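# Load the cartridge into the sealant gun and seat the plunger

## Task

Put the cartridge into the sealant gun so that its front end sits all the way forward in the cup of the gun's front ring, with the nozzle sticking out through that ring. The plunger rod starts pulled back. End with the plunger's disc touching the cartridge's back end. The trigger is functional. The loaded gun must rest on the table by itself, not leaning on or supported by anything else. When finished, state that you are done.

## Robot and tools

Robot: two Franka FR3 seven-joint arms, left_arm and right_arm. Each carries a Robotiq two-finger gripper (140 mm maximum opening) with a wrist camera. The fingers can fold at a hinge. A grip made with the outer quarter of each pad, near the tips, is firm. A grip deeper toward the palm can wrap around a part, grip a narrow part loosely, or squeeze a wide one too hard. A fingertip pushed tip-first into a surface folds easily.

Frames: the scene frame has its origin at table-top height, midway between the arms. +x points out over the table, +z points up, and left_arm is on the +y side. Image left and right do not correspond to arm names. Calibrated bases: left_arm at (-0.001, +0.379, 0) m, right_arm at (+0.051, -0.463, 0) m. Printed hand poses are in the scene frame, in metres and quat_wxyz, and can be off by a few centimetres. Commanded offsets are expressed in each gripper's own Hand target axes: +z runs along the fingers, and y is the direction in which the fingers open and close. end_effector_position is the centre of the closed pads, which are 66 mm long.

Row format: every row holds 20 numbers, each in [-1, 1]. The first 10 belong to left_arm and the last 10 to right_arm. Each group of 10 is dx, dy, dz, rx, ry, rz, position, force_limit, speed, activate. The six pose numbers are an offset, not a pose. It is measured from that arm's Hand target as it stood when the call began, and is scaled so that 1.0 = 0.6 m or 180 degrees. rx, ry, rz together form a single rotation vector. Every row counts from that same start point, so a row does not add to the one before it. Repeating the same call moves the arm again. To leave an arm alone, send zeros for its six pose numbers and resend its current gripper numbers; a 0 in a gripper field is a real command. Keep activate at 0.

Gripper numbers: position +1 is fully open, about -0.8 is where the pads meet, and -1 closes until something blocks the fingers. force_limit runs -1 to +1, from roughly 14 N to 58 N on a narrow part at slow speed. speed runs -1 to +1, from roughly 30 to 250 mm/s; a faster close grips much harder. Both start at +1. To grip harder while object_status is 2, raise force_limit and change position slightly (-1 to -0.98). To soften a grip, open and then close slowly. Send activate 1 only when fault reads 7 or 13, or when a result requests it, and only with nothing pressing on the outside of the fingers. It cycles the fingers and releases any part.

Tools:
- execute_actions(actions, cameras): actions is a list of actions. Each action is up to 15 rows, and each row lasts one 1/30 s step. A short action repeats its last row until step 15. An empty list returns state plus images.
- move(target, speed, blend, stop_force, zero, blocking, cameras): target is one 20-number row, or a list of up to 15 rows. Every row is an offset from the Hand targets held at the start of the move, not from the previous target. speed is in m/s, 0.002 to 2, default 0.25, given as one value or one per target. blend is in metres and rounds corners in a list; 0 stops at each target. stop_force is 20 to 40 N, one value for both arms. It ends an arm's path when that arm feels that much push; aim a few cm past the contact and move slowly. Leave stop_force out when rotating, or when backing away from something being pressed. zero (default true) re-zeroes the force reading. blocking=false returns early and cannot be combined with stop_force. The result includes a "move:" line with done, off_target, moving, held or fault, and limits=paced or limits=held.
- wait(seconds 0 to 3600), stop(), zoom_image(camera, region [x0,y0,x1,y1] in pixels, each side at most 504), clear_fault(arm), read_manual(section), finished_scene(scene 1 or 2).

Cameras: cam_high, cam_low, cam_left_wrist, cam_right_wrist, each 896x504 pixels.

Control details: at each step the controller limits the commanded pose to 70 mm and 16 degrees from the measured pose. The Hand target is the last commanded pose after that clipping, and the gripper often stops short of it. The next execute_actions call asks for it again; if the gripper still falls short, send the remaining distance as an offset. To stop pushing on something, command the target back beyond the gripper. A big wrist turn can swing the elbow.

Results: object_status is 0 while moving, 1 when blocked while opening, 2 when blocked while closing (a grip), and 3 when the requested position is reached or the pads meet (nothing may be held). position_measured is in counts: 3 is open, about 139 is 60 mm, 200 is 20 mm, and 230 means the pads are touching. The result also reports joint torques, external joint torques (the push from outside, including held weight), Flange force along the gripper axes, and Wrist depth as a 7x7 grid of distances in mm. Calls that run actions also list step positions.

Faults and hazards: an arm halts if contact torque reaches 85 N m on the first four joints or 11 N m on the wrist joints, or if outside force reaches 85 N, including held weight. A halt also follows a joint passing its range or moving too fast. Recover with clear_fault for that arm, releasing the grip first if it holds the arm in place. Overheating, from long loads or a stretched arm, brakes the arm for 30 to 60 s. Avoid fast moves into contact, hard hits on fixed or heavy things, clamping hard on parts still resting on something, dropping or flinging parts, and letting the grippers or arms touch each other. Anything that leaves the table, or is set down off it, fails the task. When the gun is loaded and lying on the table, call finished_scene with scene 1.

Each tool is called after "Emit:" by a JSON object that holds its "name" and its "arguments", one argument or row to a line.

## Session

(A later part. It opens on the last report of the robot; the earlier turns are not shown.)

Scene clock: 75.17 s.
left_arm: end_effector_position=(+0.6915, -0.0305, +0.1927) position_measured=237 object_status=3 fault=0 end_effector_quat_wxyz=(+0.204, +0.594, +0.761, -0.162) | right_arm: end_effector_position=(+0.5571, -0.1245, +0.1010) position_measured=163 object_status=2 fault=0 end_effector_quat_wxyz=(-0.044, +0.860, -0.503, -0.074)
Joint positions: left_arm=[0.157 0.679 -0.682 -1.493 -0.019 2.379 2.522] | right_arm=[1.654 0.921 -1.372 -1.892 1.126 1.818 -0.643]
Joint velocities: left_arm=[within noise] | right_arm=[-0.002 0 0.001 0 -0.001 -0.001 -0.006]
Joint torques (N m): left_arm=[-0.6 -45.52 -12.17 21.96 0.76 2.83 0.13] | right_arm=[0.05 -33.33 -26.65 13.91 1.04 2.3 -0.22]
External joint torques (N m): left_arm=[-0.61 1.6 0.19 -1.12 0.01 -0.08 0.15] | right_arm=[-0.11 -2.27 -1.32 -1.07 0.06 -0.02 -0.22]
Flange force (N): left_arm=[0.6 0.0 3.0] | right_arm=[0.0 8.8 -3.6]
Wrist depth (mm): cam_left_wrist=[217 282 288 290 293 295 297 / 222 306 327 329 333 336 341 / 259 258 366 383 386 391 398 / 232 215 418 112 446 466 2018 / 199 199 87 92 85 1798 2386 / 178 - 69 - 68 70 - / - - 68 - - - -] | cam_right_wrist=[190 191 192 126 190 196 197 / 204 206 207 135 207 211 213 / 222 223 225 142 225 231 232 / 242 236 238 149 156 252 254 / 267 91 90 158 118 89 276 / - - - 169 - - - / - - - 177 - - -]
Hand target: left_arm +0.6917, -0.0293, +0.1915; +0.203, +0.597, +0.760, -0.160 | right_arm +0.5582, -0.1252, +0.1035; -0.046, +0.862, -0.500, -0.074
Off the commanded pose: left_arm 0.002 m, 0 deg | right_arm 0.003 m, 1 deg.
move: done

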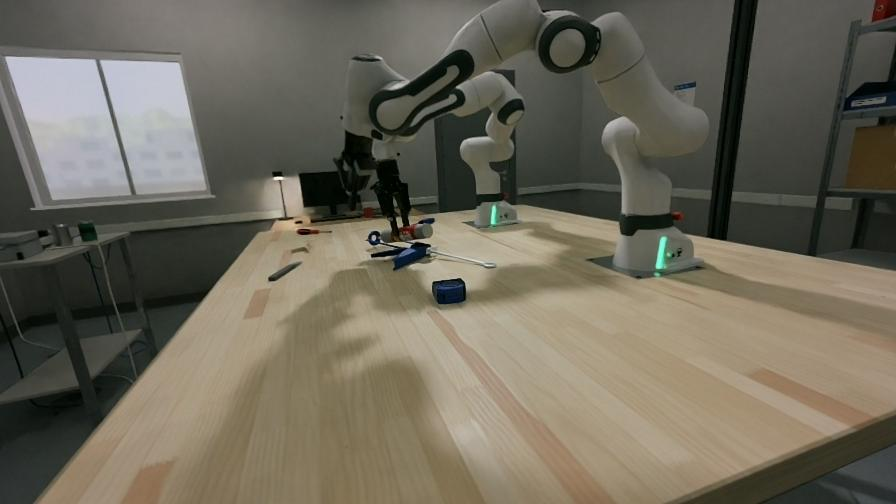

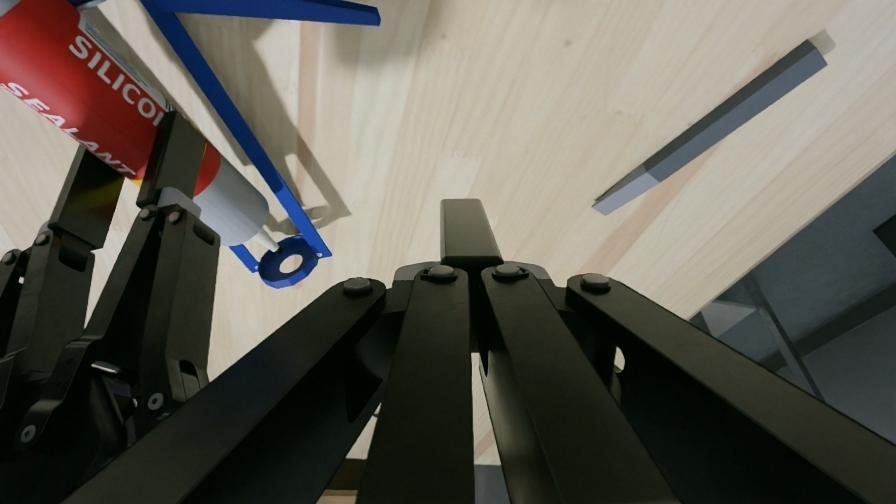

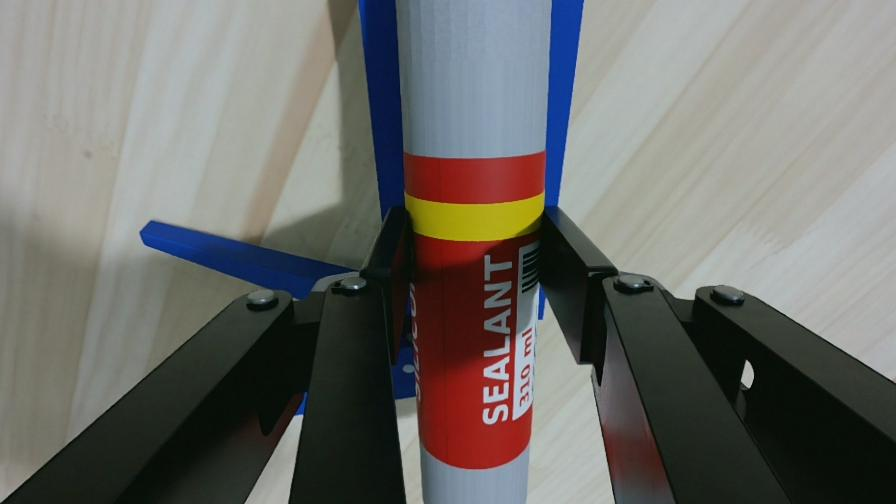

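Emit:
{"name": "move", "arguments": {
  "target": [0,0,0,0,0,0,-1,0,1,0, 0.050,0,0,0,0,0,-1,1,-1,0],
  "speed": 0.06,
  "cameras": ["cam_low","cam_left_wrist","cam_right_wrist"]
}}

Emit:
{"name": "zoom_image", "arguments": {
  "camera": "cam_left_wrist",
  "region": [230, 200, 330, 290]
}}

Emit:
{"name": "zoom_image", "arguments": {
  "camera": "cam_right_wrist",
  "region": [320, 0, 620, 200]
}}

Emit:
{"name": "zoom_image", "arguments": {
  "camera": "cam_low",
  "region": [360, 222, 400, 250]
}}

Scene clock: 77.10 s.
left_arm: end_effector_position=(+0.6915, -0.0305, +0.1927) position_measured=237 object_status=3 fault=0 end_effector_quat_wxyz=(+0.204, +0.594, +0.761, -0.162) | right_arm: end_effector_position=(+0.5712, -0.1511, +0.0962) position_measured=163 object_status=2 fault=0 end_effector_quat_wxyz=(-0.044, +0.859, -0.504, -0.076)
Joint positions: left_arm=[0.157 0.679 -0.682 -1.493 -0.019 2.379 2.522] | right_arm=[1.597 0.921 -1.361 -1.892 1.124 1.818 -0.69]
Joint velocities: left_arm=[within noise] | right_arm=[0 0 0 0 0 0.003 -0.006]
Joint torques (N m): left_arm=[-0.59 -45.52 -12.15 21.95 0.75 2.84 0.13] | right_arm=[-0.07 -32.92 -25.72 14.6 0.97 2.27 -0.2]
External joint torques (N m): left_arm=[-0.66 1.74 0.2 -1.24 0 -0.09 0.15] | right_arm=[-0.16 -1.53 -0.37 -0.38 -0.02 -0.03 -0.19]
Flange force (N): left_arm=[0.7 -0.1 3.2] | right_arm=[0.1 3.5 -1.8]
Wrist depth (mm): cam_left_wrist=[218 283 289 290 292 296 297 / 219 306 328 331 335 330 342 / 367 273 369 381 386 393 399 / 407 249 419 112 445 466 1969 / 241 225 87 92 85 1866 2196 / 224 - 69 - 68 70 2085 / - - 68 - - - -] | cam_right_wrist=[186 187 186 - 185 192 193 / 200 202 203 135 203 207 208 / 217 218 219 142 217 225 227 / 236 238 237 150 156 246 249 / 260 91 90 158 117 89 269 / - - - 168 - - - / - - - 179 - - -]
Hand target: left_arm +0.6917, -0.0293, +0.1915; +0.203, +0.597, +0.760, -0.160 | right_arm +0.5729, -0.1508, +0.0983; -0.046, +0.862, -0.500, -0.074
Off the commanded pose: left_arm 0.002 m, 0 deg | right_arm 0.003 m, 1 deg.
move: done

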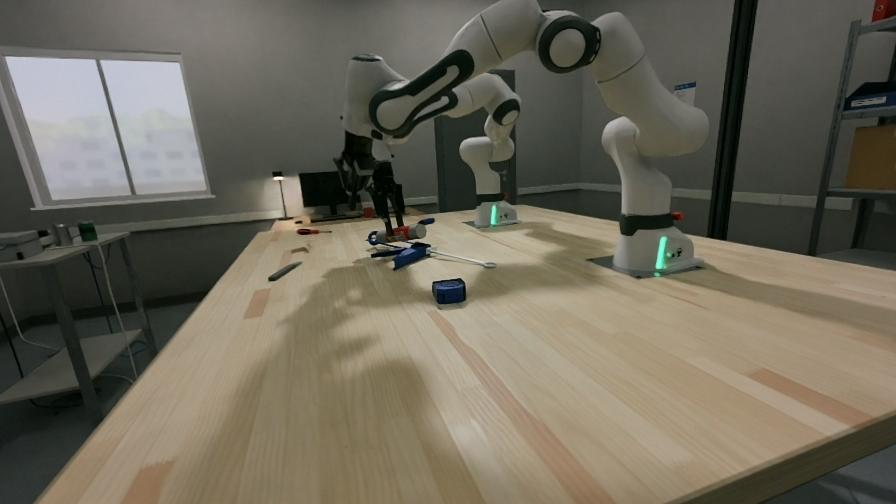

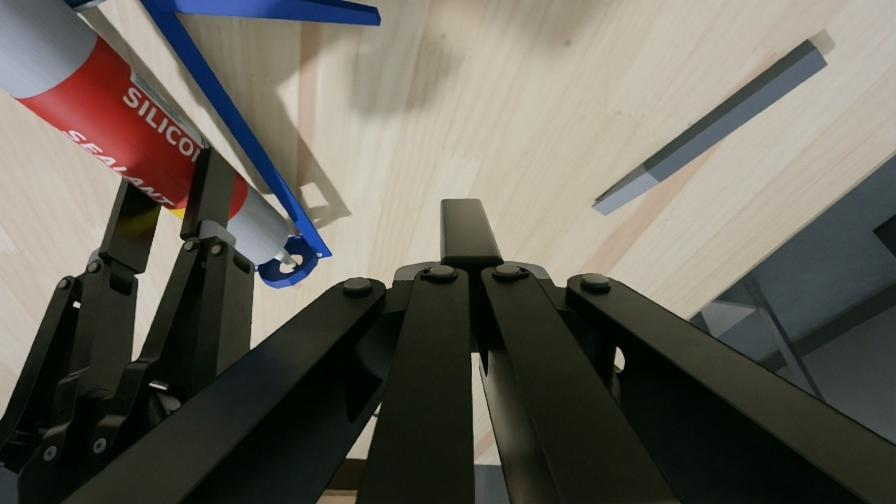

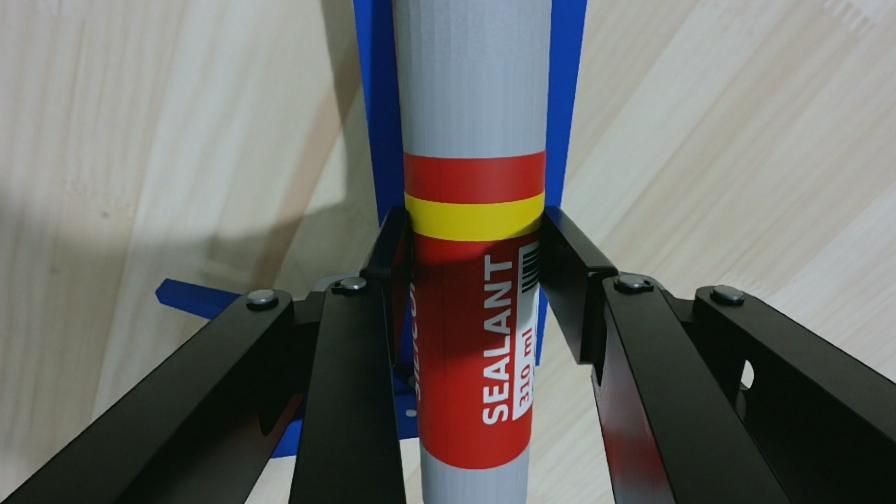

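Scaled by 5.040 from the camera's image (finer frame: 1280x720).

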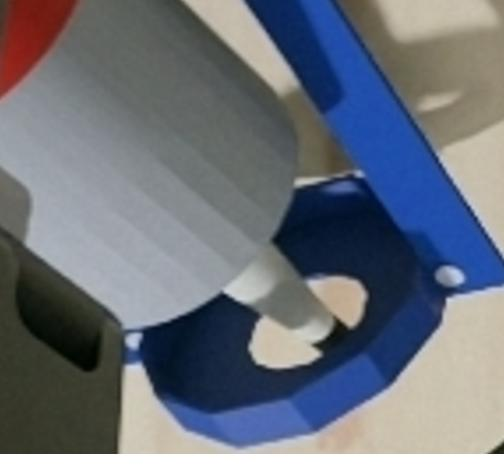

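Scaled by 1.680 from the camera's image (finer frame: 1280x720).

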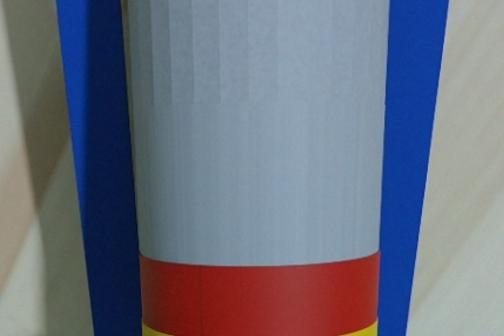

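Scaled by 12.600 from the camera's image (finer frame: 1280x720).

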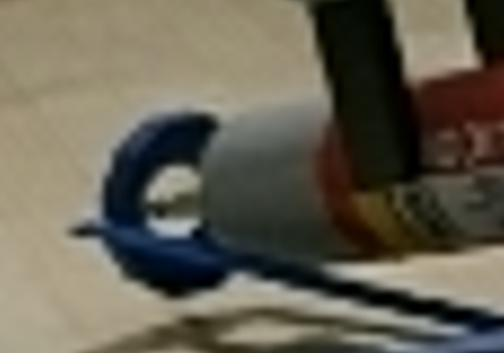

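Emit:
{"name": "move", "arguments": {
  "target": [0,0,0,0,0,0,-1,0,1,0, 0.0495,-0.0010,0,0,0,0,-1,1,-1,0],
  "speed": 0.06,
  "cameras": ["cam_low","cam_left_wrist","cam_right_wrist"]
}}

Emit:
{"name": "zoom_image", "arguments": {
  "camera": "cam_left_wrist",
  "region": [230, 200, 330, 290]
}}

Emit:
{"name": "zoom_image", "arguments": {
  "camera": "cam_right_wrist",
  "region": [320, 0, 620, 200]
}}

Emit:
{"name": "zoom_image", "arguments": {
  "camera": "cam_low",
  "region": [350, 215, 440, 265]
}}

Scene clock: 79.43 s.
left_arm: end_effector_position=(+0.6915, -0.0305, +0.1927) position_measured=237 object_status=3 fault=0 end_effector_quat_wxyz=(+0.204, +0.594, +0.761, -0.162) | right_arm: end_effector_position=(+0.5857, -0.1757, +0.0913) position_measured=163 object_status=2 fault=0 end_effector_quat_wxyz=(-0.044, +0.859, -0.504, -0.076)
Joint positions: left_arm=[0.157 0.679 -0.682 -1.493 -0.019 2.379 2.522] | right_arm=[1.534 0.923 -1.344 -1.882 1.121 1.818 -0.734]
Joint velocities: left_arm=[within noise] | right_arm=[0.001 0 0 -0.002 0 0.001 -0.005]
Joint torques (N m): left_arm=[-0.58 -45.51 -12.2 22.03 0.74 2.82 0.15] | right_arm=[-0.32 -33.56 -25.61 14.97 0.97 2.4 -0.2]
External joint torques (N m): left_arm=[-0.71 1.71 0.11 -1.12 0 -0.09 0.16] | right_arm=[-0.22 -1.57 -0.19 0.07 0 0.1 -0.2]
Flange force (N): left_arm=[0.3 0.4 3.2] | right_arm=[0.3 1.5 -1.6]
Wrist depth (mm): cam_left_wrist=[235 282 287 291 293 296 298 / - 306 327 331 333 334 339 / 372 284 367 381 385 393 398 / 436 297 418 112 448 465 1954 / 505 268 87 92 85 1825 2236 / 267 - 69 - 68 70 2532 / - - 68 - - - -] | cam_right_wrist=[183 182 181 129 181 187 187 / 195 197 198 - 195 202 203 / 212 214 215 142 215 220 222 / 232 233 230 149 156 241 243 / 255 91 90 157 118 89 263 / - - - 169 - - - / - - - 176 - - -]
Hand target: left_arm +0.6917, -0.0293, +0.1915; +0.203, +0.597, +0.760, -0.160 | right_arm +0.5880, -0.1759, +0.0932; -0.046, +0.862, -0.500, -0.074
Off the commanded pose: left_arm 0.002 m, 0 deg | right_arm 0.003 m, 1 deg.
move: done

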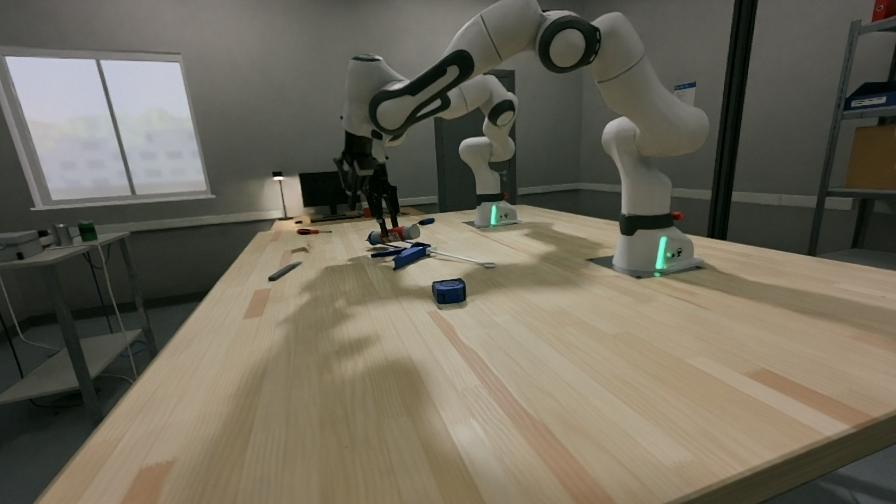

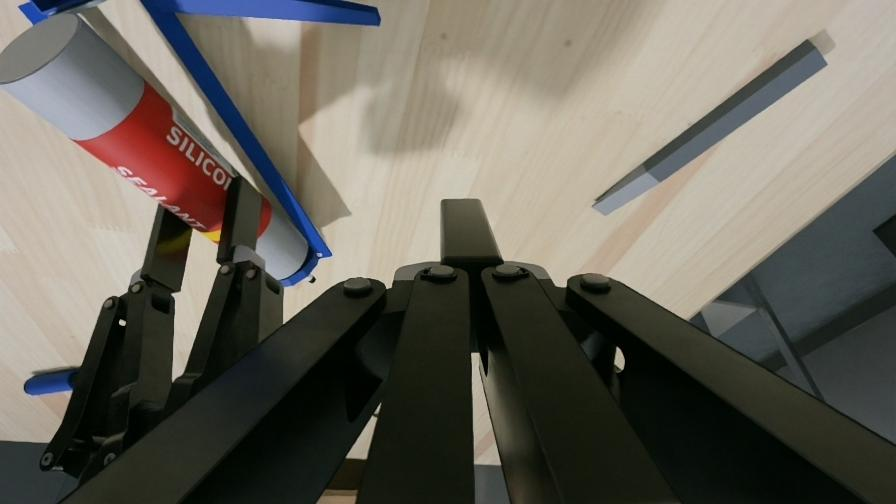

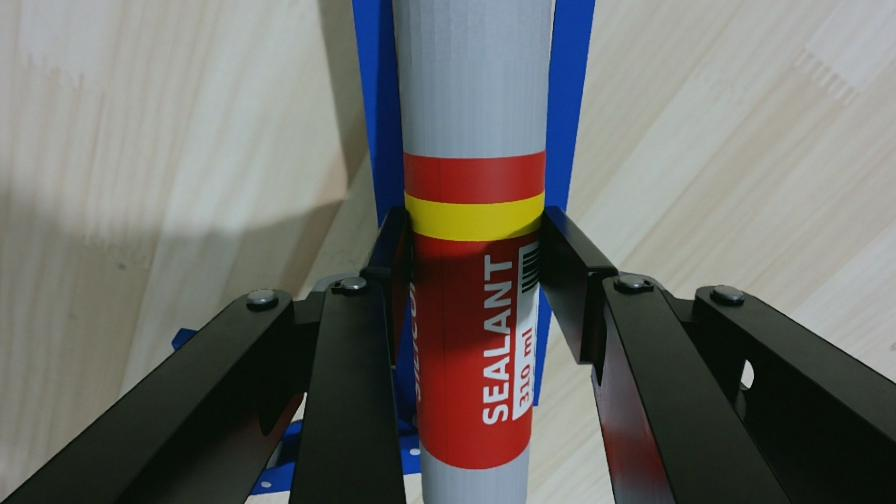

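Scaled by 5.040 from the camera's image (finer frame: 1280x720).

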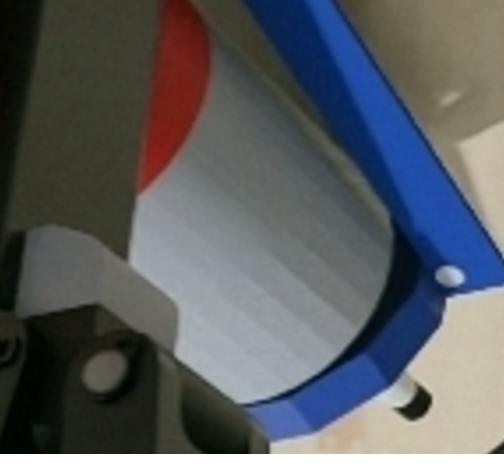

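Scaled by 1.680 from the camera's image (finer frame: 1280x720).

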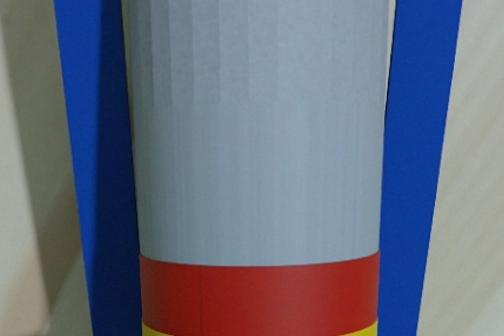

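Scaled by 5.600 from the camera's image (finer frame: 1280x720).

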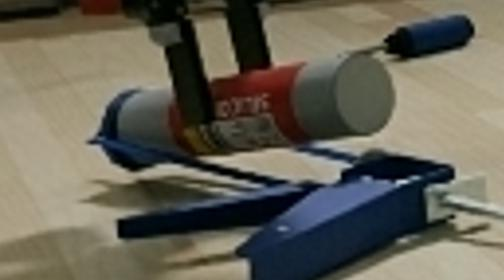

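Emit:
{"name": "zoom_image", "arguments": {
  "camera": "cam_left_wrist",
  "region": [270, 230, 330, 290]
}}

Emit:
{"name": "zoom_image", "arguments": {
  "camera": "cam_low",
  "region": [362, 222, 402, 252]
}}

Scaled by 8.400 from the camera's image (finer frame: 1280x720).

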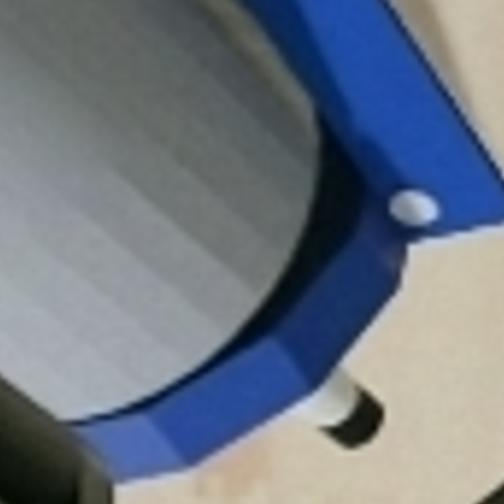

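Scaled by 12.600 from the camera's image (finer frame: 1280x720).

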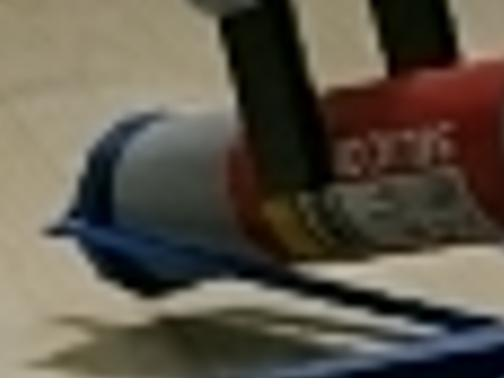

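Emit:
{"name": "move", "arguments": {
  "target": [0,0,0,0,0,0,-1,0,1,0, 0.0053,0,0.0016,0,0,0,-1,1,-1,0],
  "speed": 0.04,
  "cameras": ["cam_low","cam_left_wrist","cam_right_wrist"]
}}

Emit:
{"name": "zoom_image", "arguments": {
  "camera": "cam_left_wrist",
  "region": [270, 230, 330, 290]
}}

Emit:
{"name": "zoom_image", "arguments": {
  "camera": "cam_right_wrist",
  "region": [320, 0, 620, 200]
}}

Scene clock: 84.20 s.
left_arm: end_effector_position=(+0.6915, -0.0305, +0.1927) position_measured=237 object_status=3 fault=0 end_effector_quat_wxyz=(+0.204, +0.594, +0.761, -0.162) | right_arm: end_effector_position=(+0.5868, -0.1783, +0.0901) position_measured=163 object_status=2 fault=0 end_effector_quat_wxyz=(-0.044, +0.859, -0.504, -0.077)
Joint positions: left_arm=[0.157 0.679 -0.682 -1.493 -0.019 2.379 2.522] | right_arm=[1.527 0.924 -1.341 -1.881 1.121 1.818 -0.741]
Joint velocities: left_arm=[within noise] | right_arm=[0 0 0.001 0 0 0 -0.004]
Joint torques (N m): left_arm=[-0.57 -45.54 -12.17 21.97 0.74 2.83 0.14] | right_arm=[-0.38 -33.03 -25.77 14.85 1.24 2.53 -0.3]
External joint torques (N m): left_arm=[-0.6 1.54 0.17 -1.11 -0.01 -0.08 0.15] | right_arm=[-0.36 -0.92 -0.37 -0.05 0.27 0.24 -0.29]
Flange force (N): left_arm=[0.7 -0.1 2.8] | right_arm=[0.7 1.3 -0.5]
Wrist depth (mm): cam_left_wrist=[230 285 287 291 293 296 297 / 218 307 327 329 334 331 342 / 370 285 368 384 386 392 401 / 435 299 416 112 448 471 1985 / 509 271 87 92 85 1838 2085 / 607 - 69 - 68 70 - / - - 68 - - - -] | cam_right_wrist=[182 182 180 127 180 186 187 / 194 195 197 137 195 201 202 / 210 212 213 142 211 219 220 / 231 232 230 149 156 240 242 / 255 91 90 158 118 89 261 / - - - 168 - - - / - - - 181 - - -]
Hand target: left_arm +0.6917, -0.0293, +0.1915; +0.203, +0.597, +0.760, -0.160 | right_arm +0.5895, -0.1785, +0.0917; -0.046, +0.862, -0.500, -0.074
Off the commanded pose: left_arm 0.002 m, 0 deg | right_arm 0.003 m, 1 deg.
move: done

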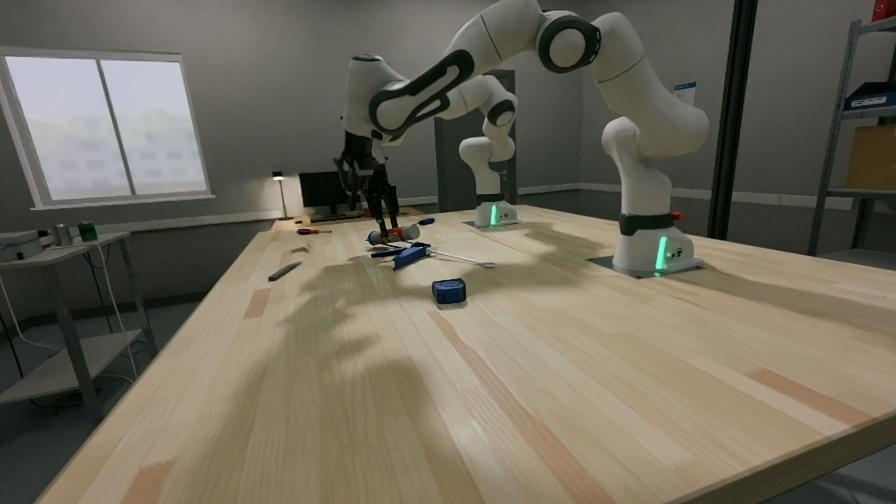

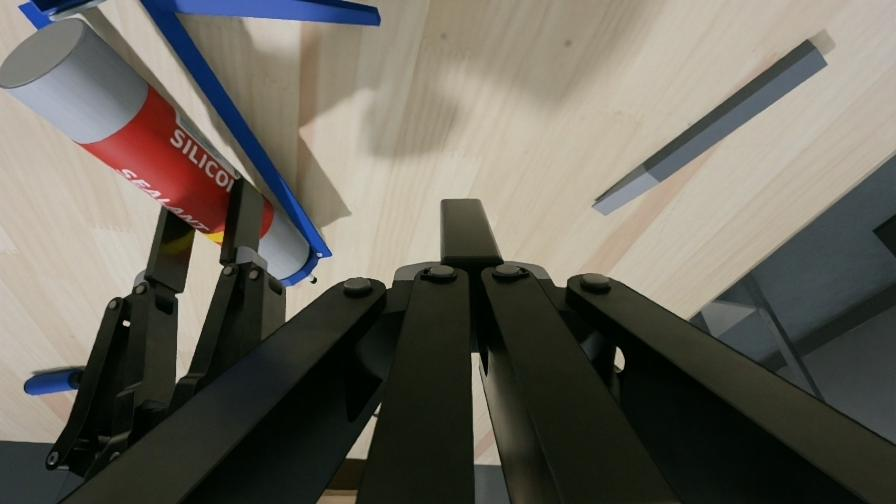

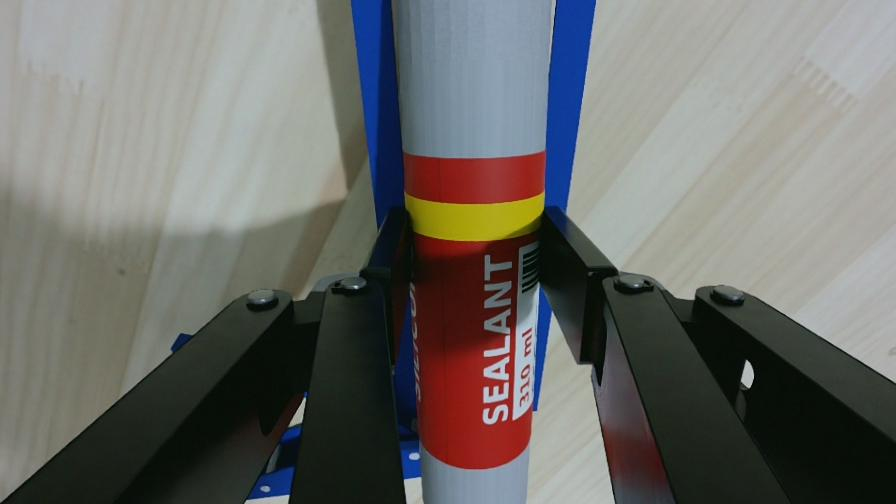

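Scaled by 8.400 from the camera's image (finer frame: 1280x720).

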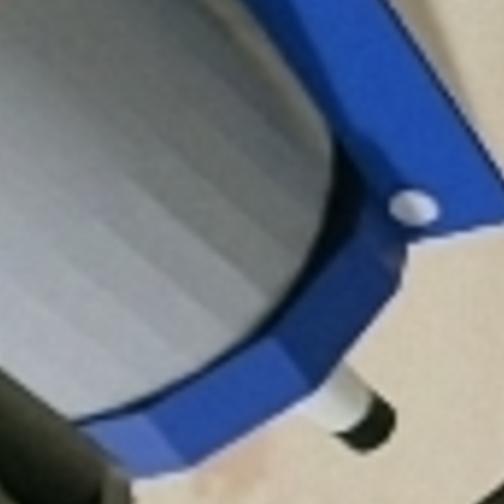

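Scaled by 1.680 from the camera's image (finer frame: 1280x720).

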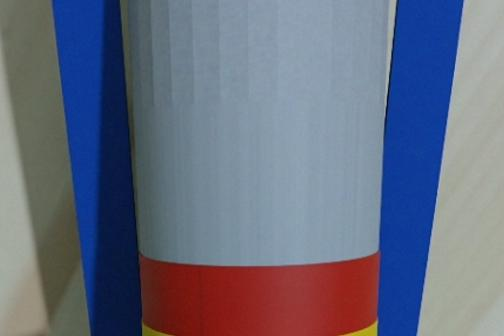

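Emit:
{"name": "move", "arguments": {
  "target": [0,0,0,0,0,0,-1,0,1,0, 0.0025,0,0.0228,0,0.05,0,-1,1,-1,0],
  "speed": 0.04,
  "cameras": ["cam_low","cam_left_wrist","cam_right_wrist"]
}}

Emit:
{"name": "zoom_image", "arguments": {
  "camera": "cam_left_wrist",
  "region": [270, 230, 330, 290]
}}

Emit:
{"name": "zoom_image", "arguments": {
  "camera": "cam_low",
  "region": [350, 215, 440, 265]
}}

Scene clock: 87.63 s.
left_arm: end_effector_position=(+0.6915, -0.0305, +0.1927) position_measured=237 object_status=3 fault=0 end_effector_quat_wxyz=(+0.204, +0.594, +0.761, -0.162) | right_arm: end_effector_position=(+0.5865, -0.1765, +0.0763) position_measured=163 object_status=2 fault=0 end_effector_quat_wxyz=(-0.004, +0.868, -0.496, -0.009)
Joint positions: left_arm=[0.157 0.679 -0.682 -1.493 -0.019 2.379 2.522] | right_arm=[1.636 1.04 -1.389 -1.9 1.118 1.873 -0.699]
Joint velocities: left_arm=[within noise] | right_arm=[0.001 0.002 -0.003 0 0 0.001 0.005]
Joint torques (N m): left_arm=[-0.58 -45.56 -12.11 21.99 0.74 2.83 0.15] | right_arm=[-0.05 -32.2 -29.68 11.13 0.84 2.95 0.42]
External joint torques (N m): left_arm=[-0.75 1.59 0.15 -1.15 -0.01 -0.09 0.16] | right_arm=[0.07 -0.21 -1.82 -1.28 0.06 0.35 0.42]
Flange force (N): left_arm=[0.5 0.0 3.1] | right_arm=[-1.3 7.6 -2.4]
Wrist depth (mm): cam_left_wrist=[237 277 288 289 292 295 298 / 328 282 327 330 334 334 340 / 372 305 367 382 387 391 396 / 434 289 397 112 449 473 2034 / 486 261 87 92 85 1825 2363 / 235 - 69 - 68 71 - / - - 68 - - - -] | cam_right_wrist=[176 177 176 - 154 182 183 / 187 187 186 136 161 192 192 / 197 198 199 143 198 204 205 / 208 210 209 149 155 216 218 / 223 91 90 156 117 89 229 / - - - 165 207 - - / - - - 172 - - -]
Hand target: left_arm +0.6917, -0.0293, +0.1915; +0.203, +0.597, +0.760, -0.160 | right_arm +0.5891, -0.1777, +0.0779; -0.006, +0.865, -0.502, -0.006
Off the commanded pose: left_arm 0.002 m, 0 deg | right_arm 0.003 m, 1 deg.
move: done

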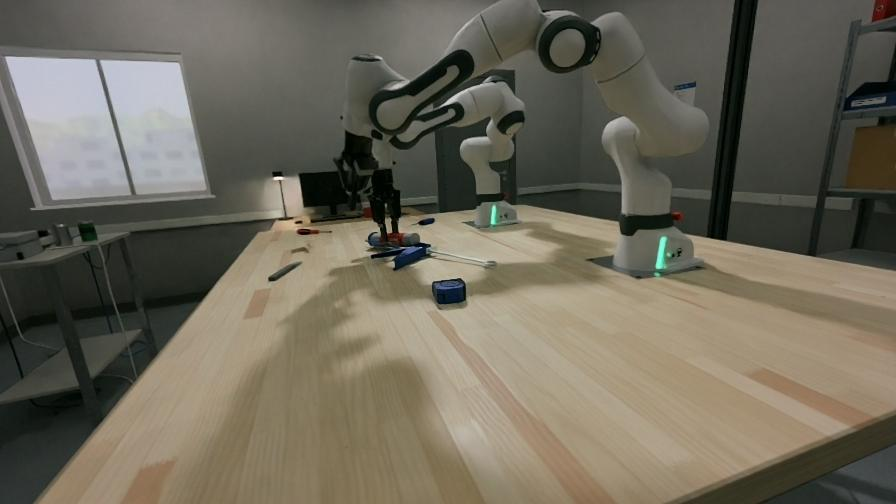

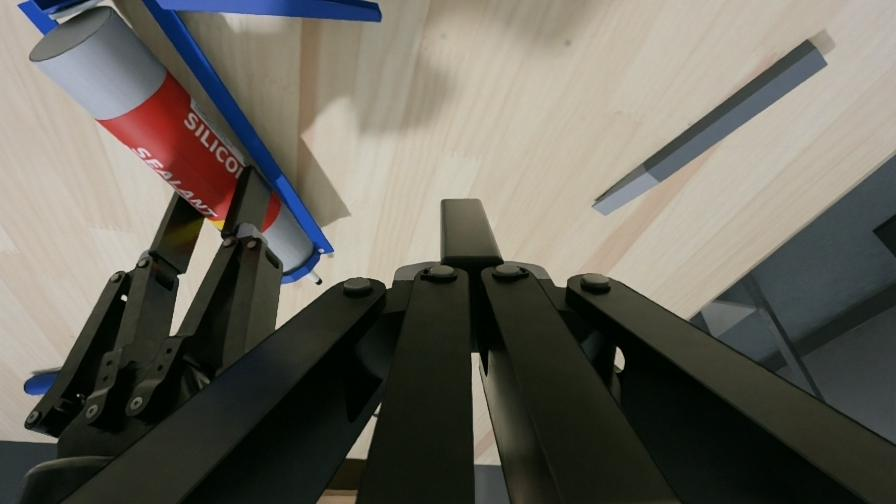

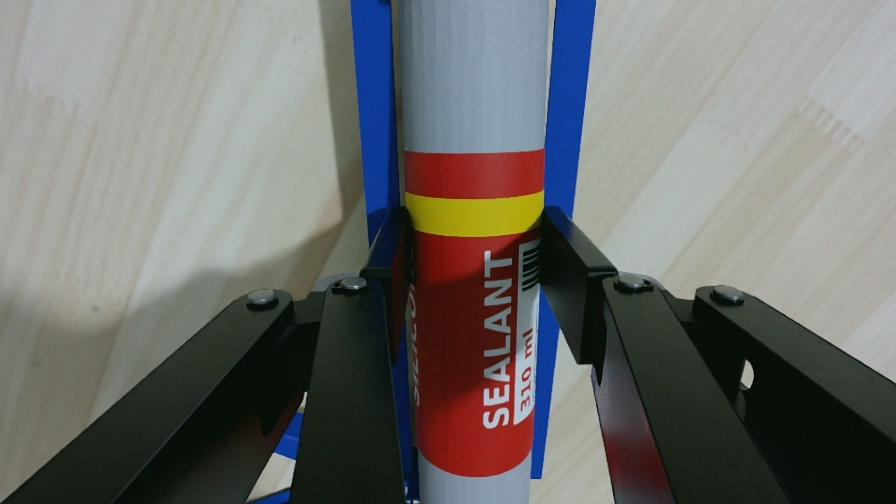

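Scaled by 8.400 from the camera's image (finer frame: 1280x720).

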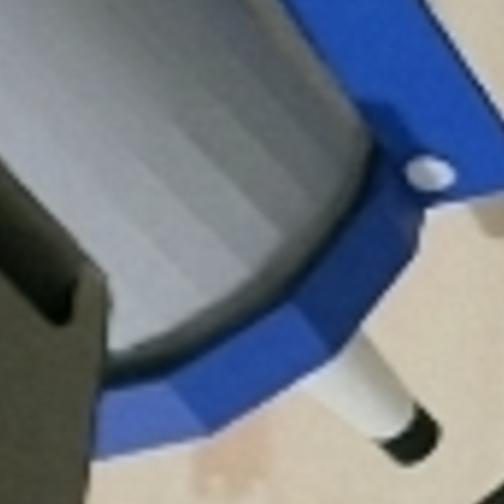

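Scaled by 5.600 from the camera's image (finer frame: 1280x720).

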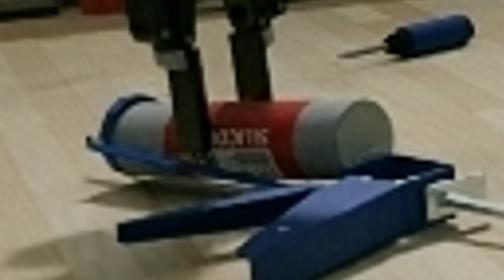

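Emit:
{"name": "move", "arguments": {
  "target": [0,0,0,0,0,0,-1,0,1,0, 0.0125,0,0,0,0,0,-1,1,-1,0],
  "speed": 0.03,
  "cameras": ["cam_low","cam_left_wrist","cam_right_wrist"]
}}

Emit:
{"name": "zoom_image", "arguments": {
  "camera": "cam_left_wrist",
  "region": [270, 230, 330, 290]
}}

Emit:
{"name": "zoom_image", "arguments": {
  "camera": "cam_low",
  "region": [350, 215, 440, 265]
}}

Emit:
{"name": "zoom_image", "arguments": {
  "camera": "cam_right_wrist",
  "region": [320, 0, 620, 200]
}}

Scene clock: 88.87 s.
left_arm: end_effector_position=(+0.6915, -0.0305, +0.1927) position_measured=237 object_status=3 fault=0 end_effector_quat_wxyz=(+0.204, +0.594, +0.761, -0.162) | right_arm: end_effector_position=(+0.5894, -0.1820, +0.0762) position_measured=163 object_status=2 fault=0 end_effector_quat_wxyz=(-0.004, +0.865, -0.501, -0.009)
Joint positions: left_arm=[0.157 0.679 -0.682 -1.493 -0.019 2.379 2.522] | right_arm=[1.626 1.041 -1.389 -1.9 1.119 1.873 -0.697]
Joint torques (N m): left_arm=[-0.55 -45.55 -12.16 21.98 0.74 2.82 0.12] | right_arm=[-1.46 -32.52 -28.86 11.26 0.57 2.99 -0.01]
External joint torques (N m): left_arm=[-0.38 1.71 0.36 -1.13 -0.01 -0.09 0.13] | right_arm=[-1.27 -0.45 -0.82 -1.17 -0.2 0.36 -0.01]
Flange force (N): left_arm=[0.9 0.2 2.9] | right_arm=[2.0 2.7 -0.4]
Wrist depth (mm): cam_left_wrist=[239 277 289 291 292 295 298 / 331 289 328 331 333 334 340 / 368 305 369 381 384 393 396 / 436 304 402 112 446 470 1909 / 488 265 87 92 85 1852 2409 / 246 - 69 - 68 70 2139 / - - 68 - - - -] | cam_right_wrist=[176 177 176 - 177 182 182 / 188 187 187 140 165 193 193 / 196 197 199 144 197 203 205 / 209 210 210 150 155 217 218 / 222 91 90 157 117 89 230 / - - - 165 207 - - / - - - 173 - - -]
Hand target: left_arm +0.6917, -0.0293, +0.1915; +0.203, +0.597, +0.760, -0.160 | right_arm +0.5928, -0.1842, +0.0778; -0.006, +0.865, -0.502, -0.006
Off the commanded pose: left_arm 0.002 m, 0 deg | right_arm 0.004 m, 0 deg.
move: off_target (right_arm)

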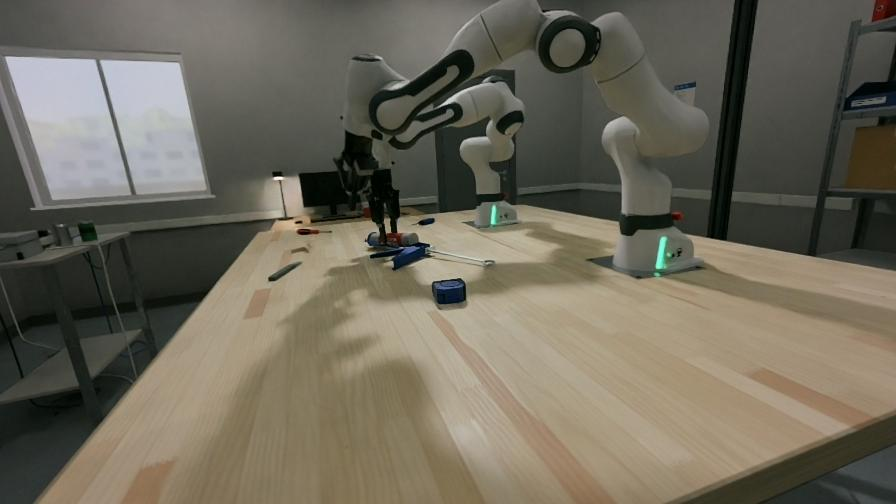

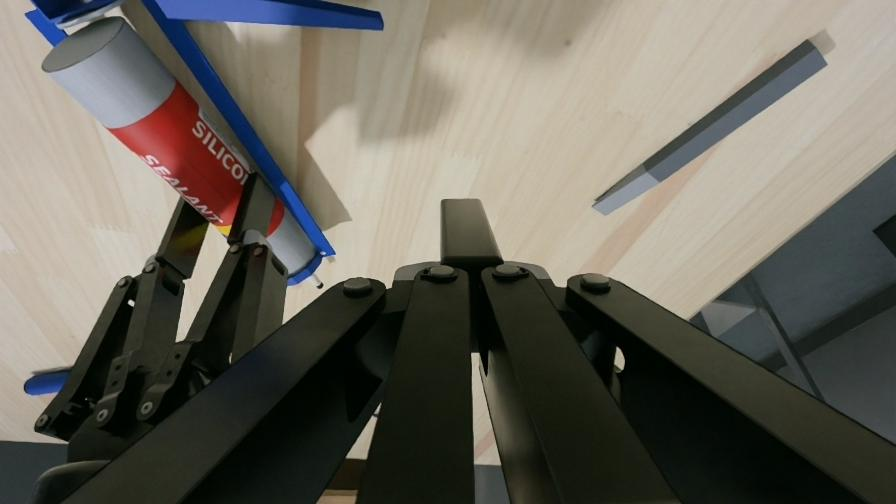

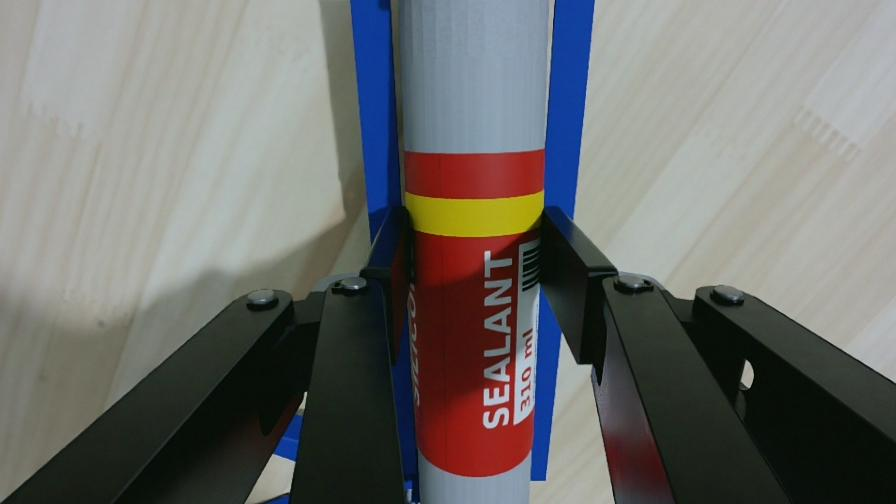

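Scaled by 8.400 from the camera's image (finer frame: 1280x720).

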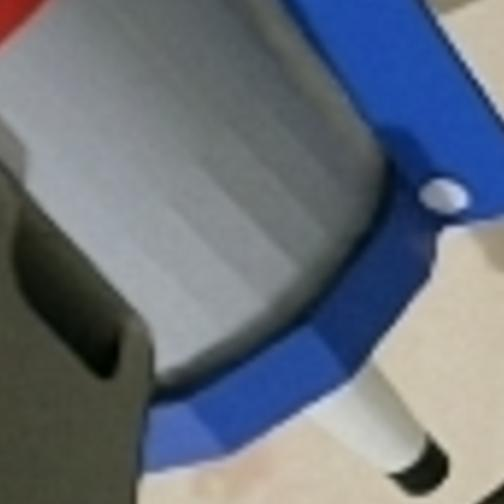

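Scaled by 5.600 from the camera's image (finer frame: 1280x720).

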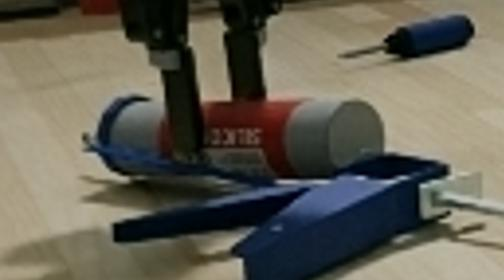

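Scaled by 1.680 from the camera's image (finer frame: 1280x720).

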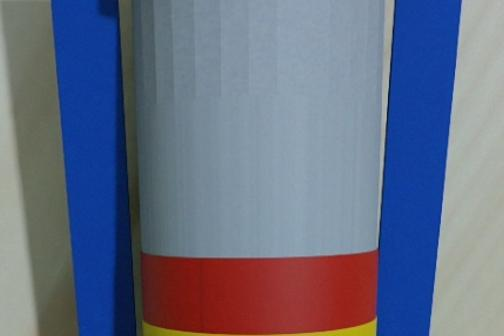

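Emit:
{"name": "move", "arguments": {
  "target": [0,0,0,0,0,0,-1,0,1,0, 0,0,0.0100,0,0,0,-1,1,-1,0],
  "speed": 0.02,
  "stop_force": 20,
  "cameras": ["cam_low","cam_left_wrist","cam_right_wrist"]
}}

Emit:
{"name": "zoom_image", "arguments": {
  "camera": "cam_left_wrist",
  "region": [270, 230, 330, 290]
}}

Emit:
{"name": "zoom_image", "arguments": {
  "camera": "cam_low",
  "region": [350, 215, 440, 265]
}}

Emit:
{"name": "zoom_image", "arguments": {
  "camera": "cam_right_wrist",
  "region": [320, 0, 620, 200]
}}

Scene clock: 94.43 s.
left_arm: end_effector_position=(+0.6915, -0.0305, +0.1927) position_measured=237 object_status=3 fault=0 end_effector_quat_wxyz=(+0.204, +0.594, +0.761, -0.162) | right_arm: end_effector_position=(+0.5902, -0.1824, +0.0712) position_measured=163 object_status=2 fault=0 end_effector_quat_wxyz=(-0.004, +0.865, -0.502, -0.008)
Joint positions: left_arm=[0.157 0.679 -0.682 -1.493 -0.019 2.379 2.522] | right_arm=[1.621 1.045 -1.38 -1.9 1.123 1.882 -0.697]
Joint torques (N m): left_arm=[-0.56 -45.53 -12.19 21.96 0.75 2.82 0.14] | right_arm=[-1.06 -32.8 -27.82 10.83 1 3.1 -0.16]
External joint torques (N m): left_arm=[-0.85 1.48 -0.05 -1.12 0 -0.08 0.16] | right_arm=[-0.93 -0.52 0.2 -1.52 0.23 0.48 -0.16]
Flange force (N): left_arm=[0.4 -0.3 2.9] | right_arm=[1.7 4.2 1.9]
Wrist depth (mm): cam_left_wrist=[242 270 289 291 292 295 296 / 318 282 326 329 334 332 339 / 369 309 369 380 384 393 398 / 439 314 404 112 448 470 1954 / 506 264 87 92 85 1798 2386 / 253 - 69 - 68 70 1838 / - - 68 - - - -] | cam_right_wrist=[172 173 172 129 152 177 178 / 182 182 181 - 182 187 188 / 191 193 193 143 173 199 199 / 203 204 203 149 155 211 213 / 217 90 90 157 118 89 224 / - - - 167 201 - - / - - - 176 - - -]
Hand target: left_arm +0.6917, -0.0293, +0.1915; +0.203, +0.597, +0.760, -0.160 | right_arm +0.5928, -0.1841, +0.0718; -0.006, +0.865, -0.502, -0.006
Off the commanded pose: left_arm 0.002 m, 0 deg | right_arm 0.003 m, 0 deg.
move: done

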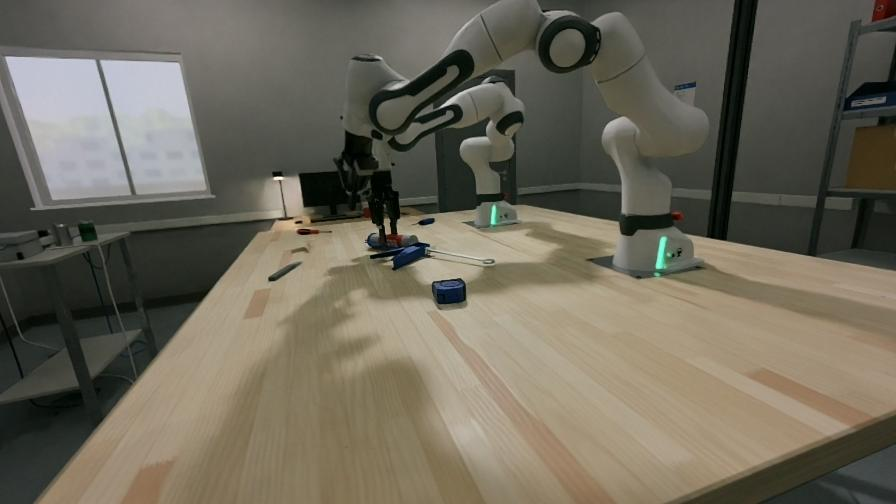

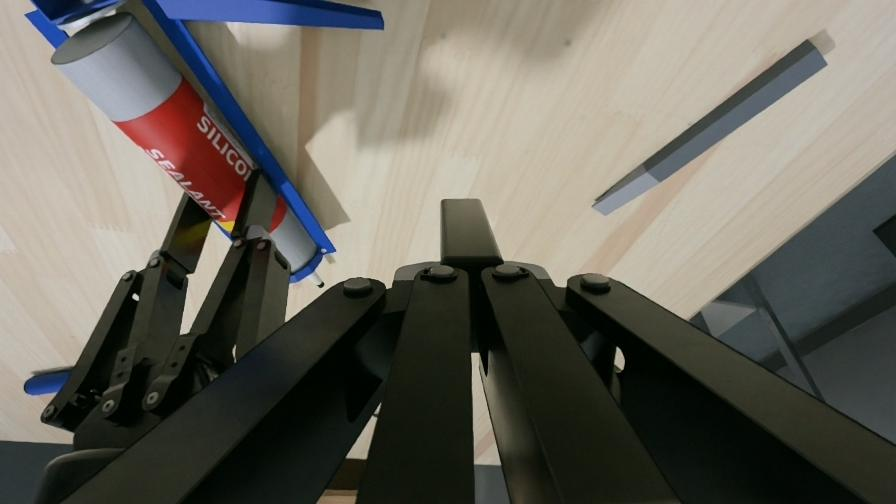

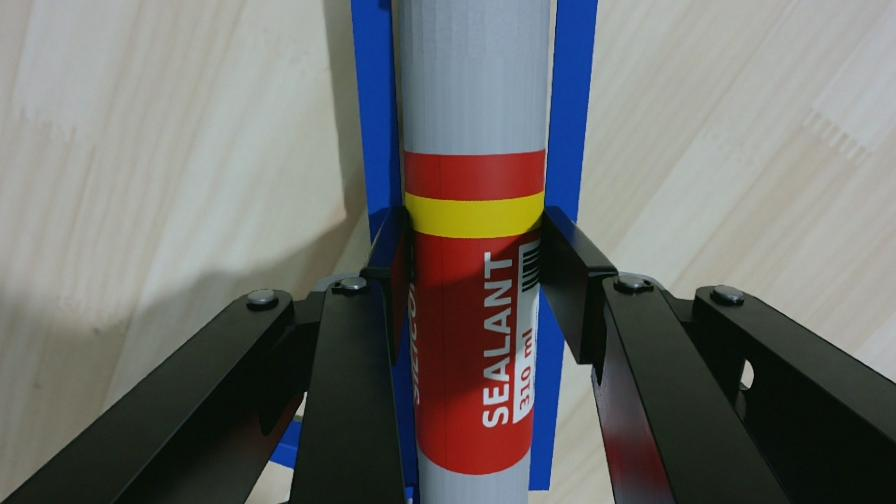

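Scaled by 8.400 from the camera's image (finer frame: 1280x720).

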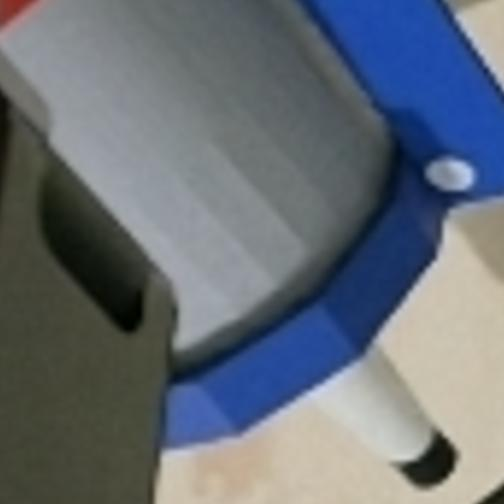

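Scaled by 5.600 from the camera's image (finer frame: 1280x720).

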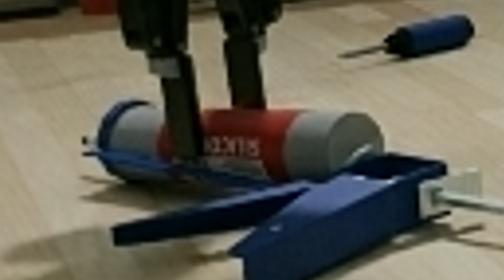

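Scaled by 1.680 from the camera's image (finer frame: 1280x720).

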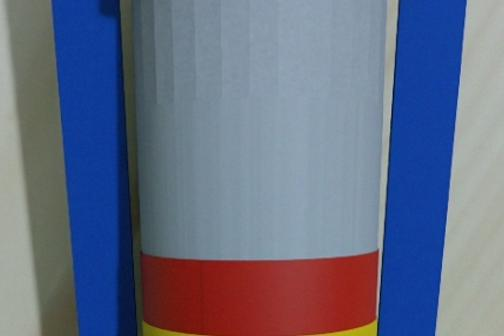

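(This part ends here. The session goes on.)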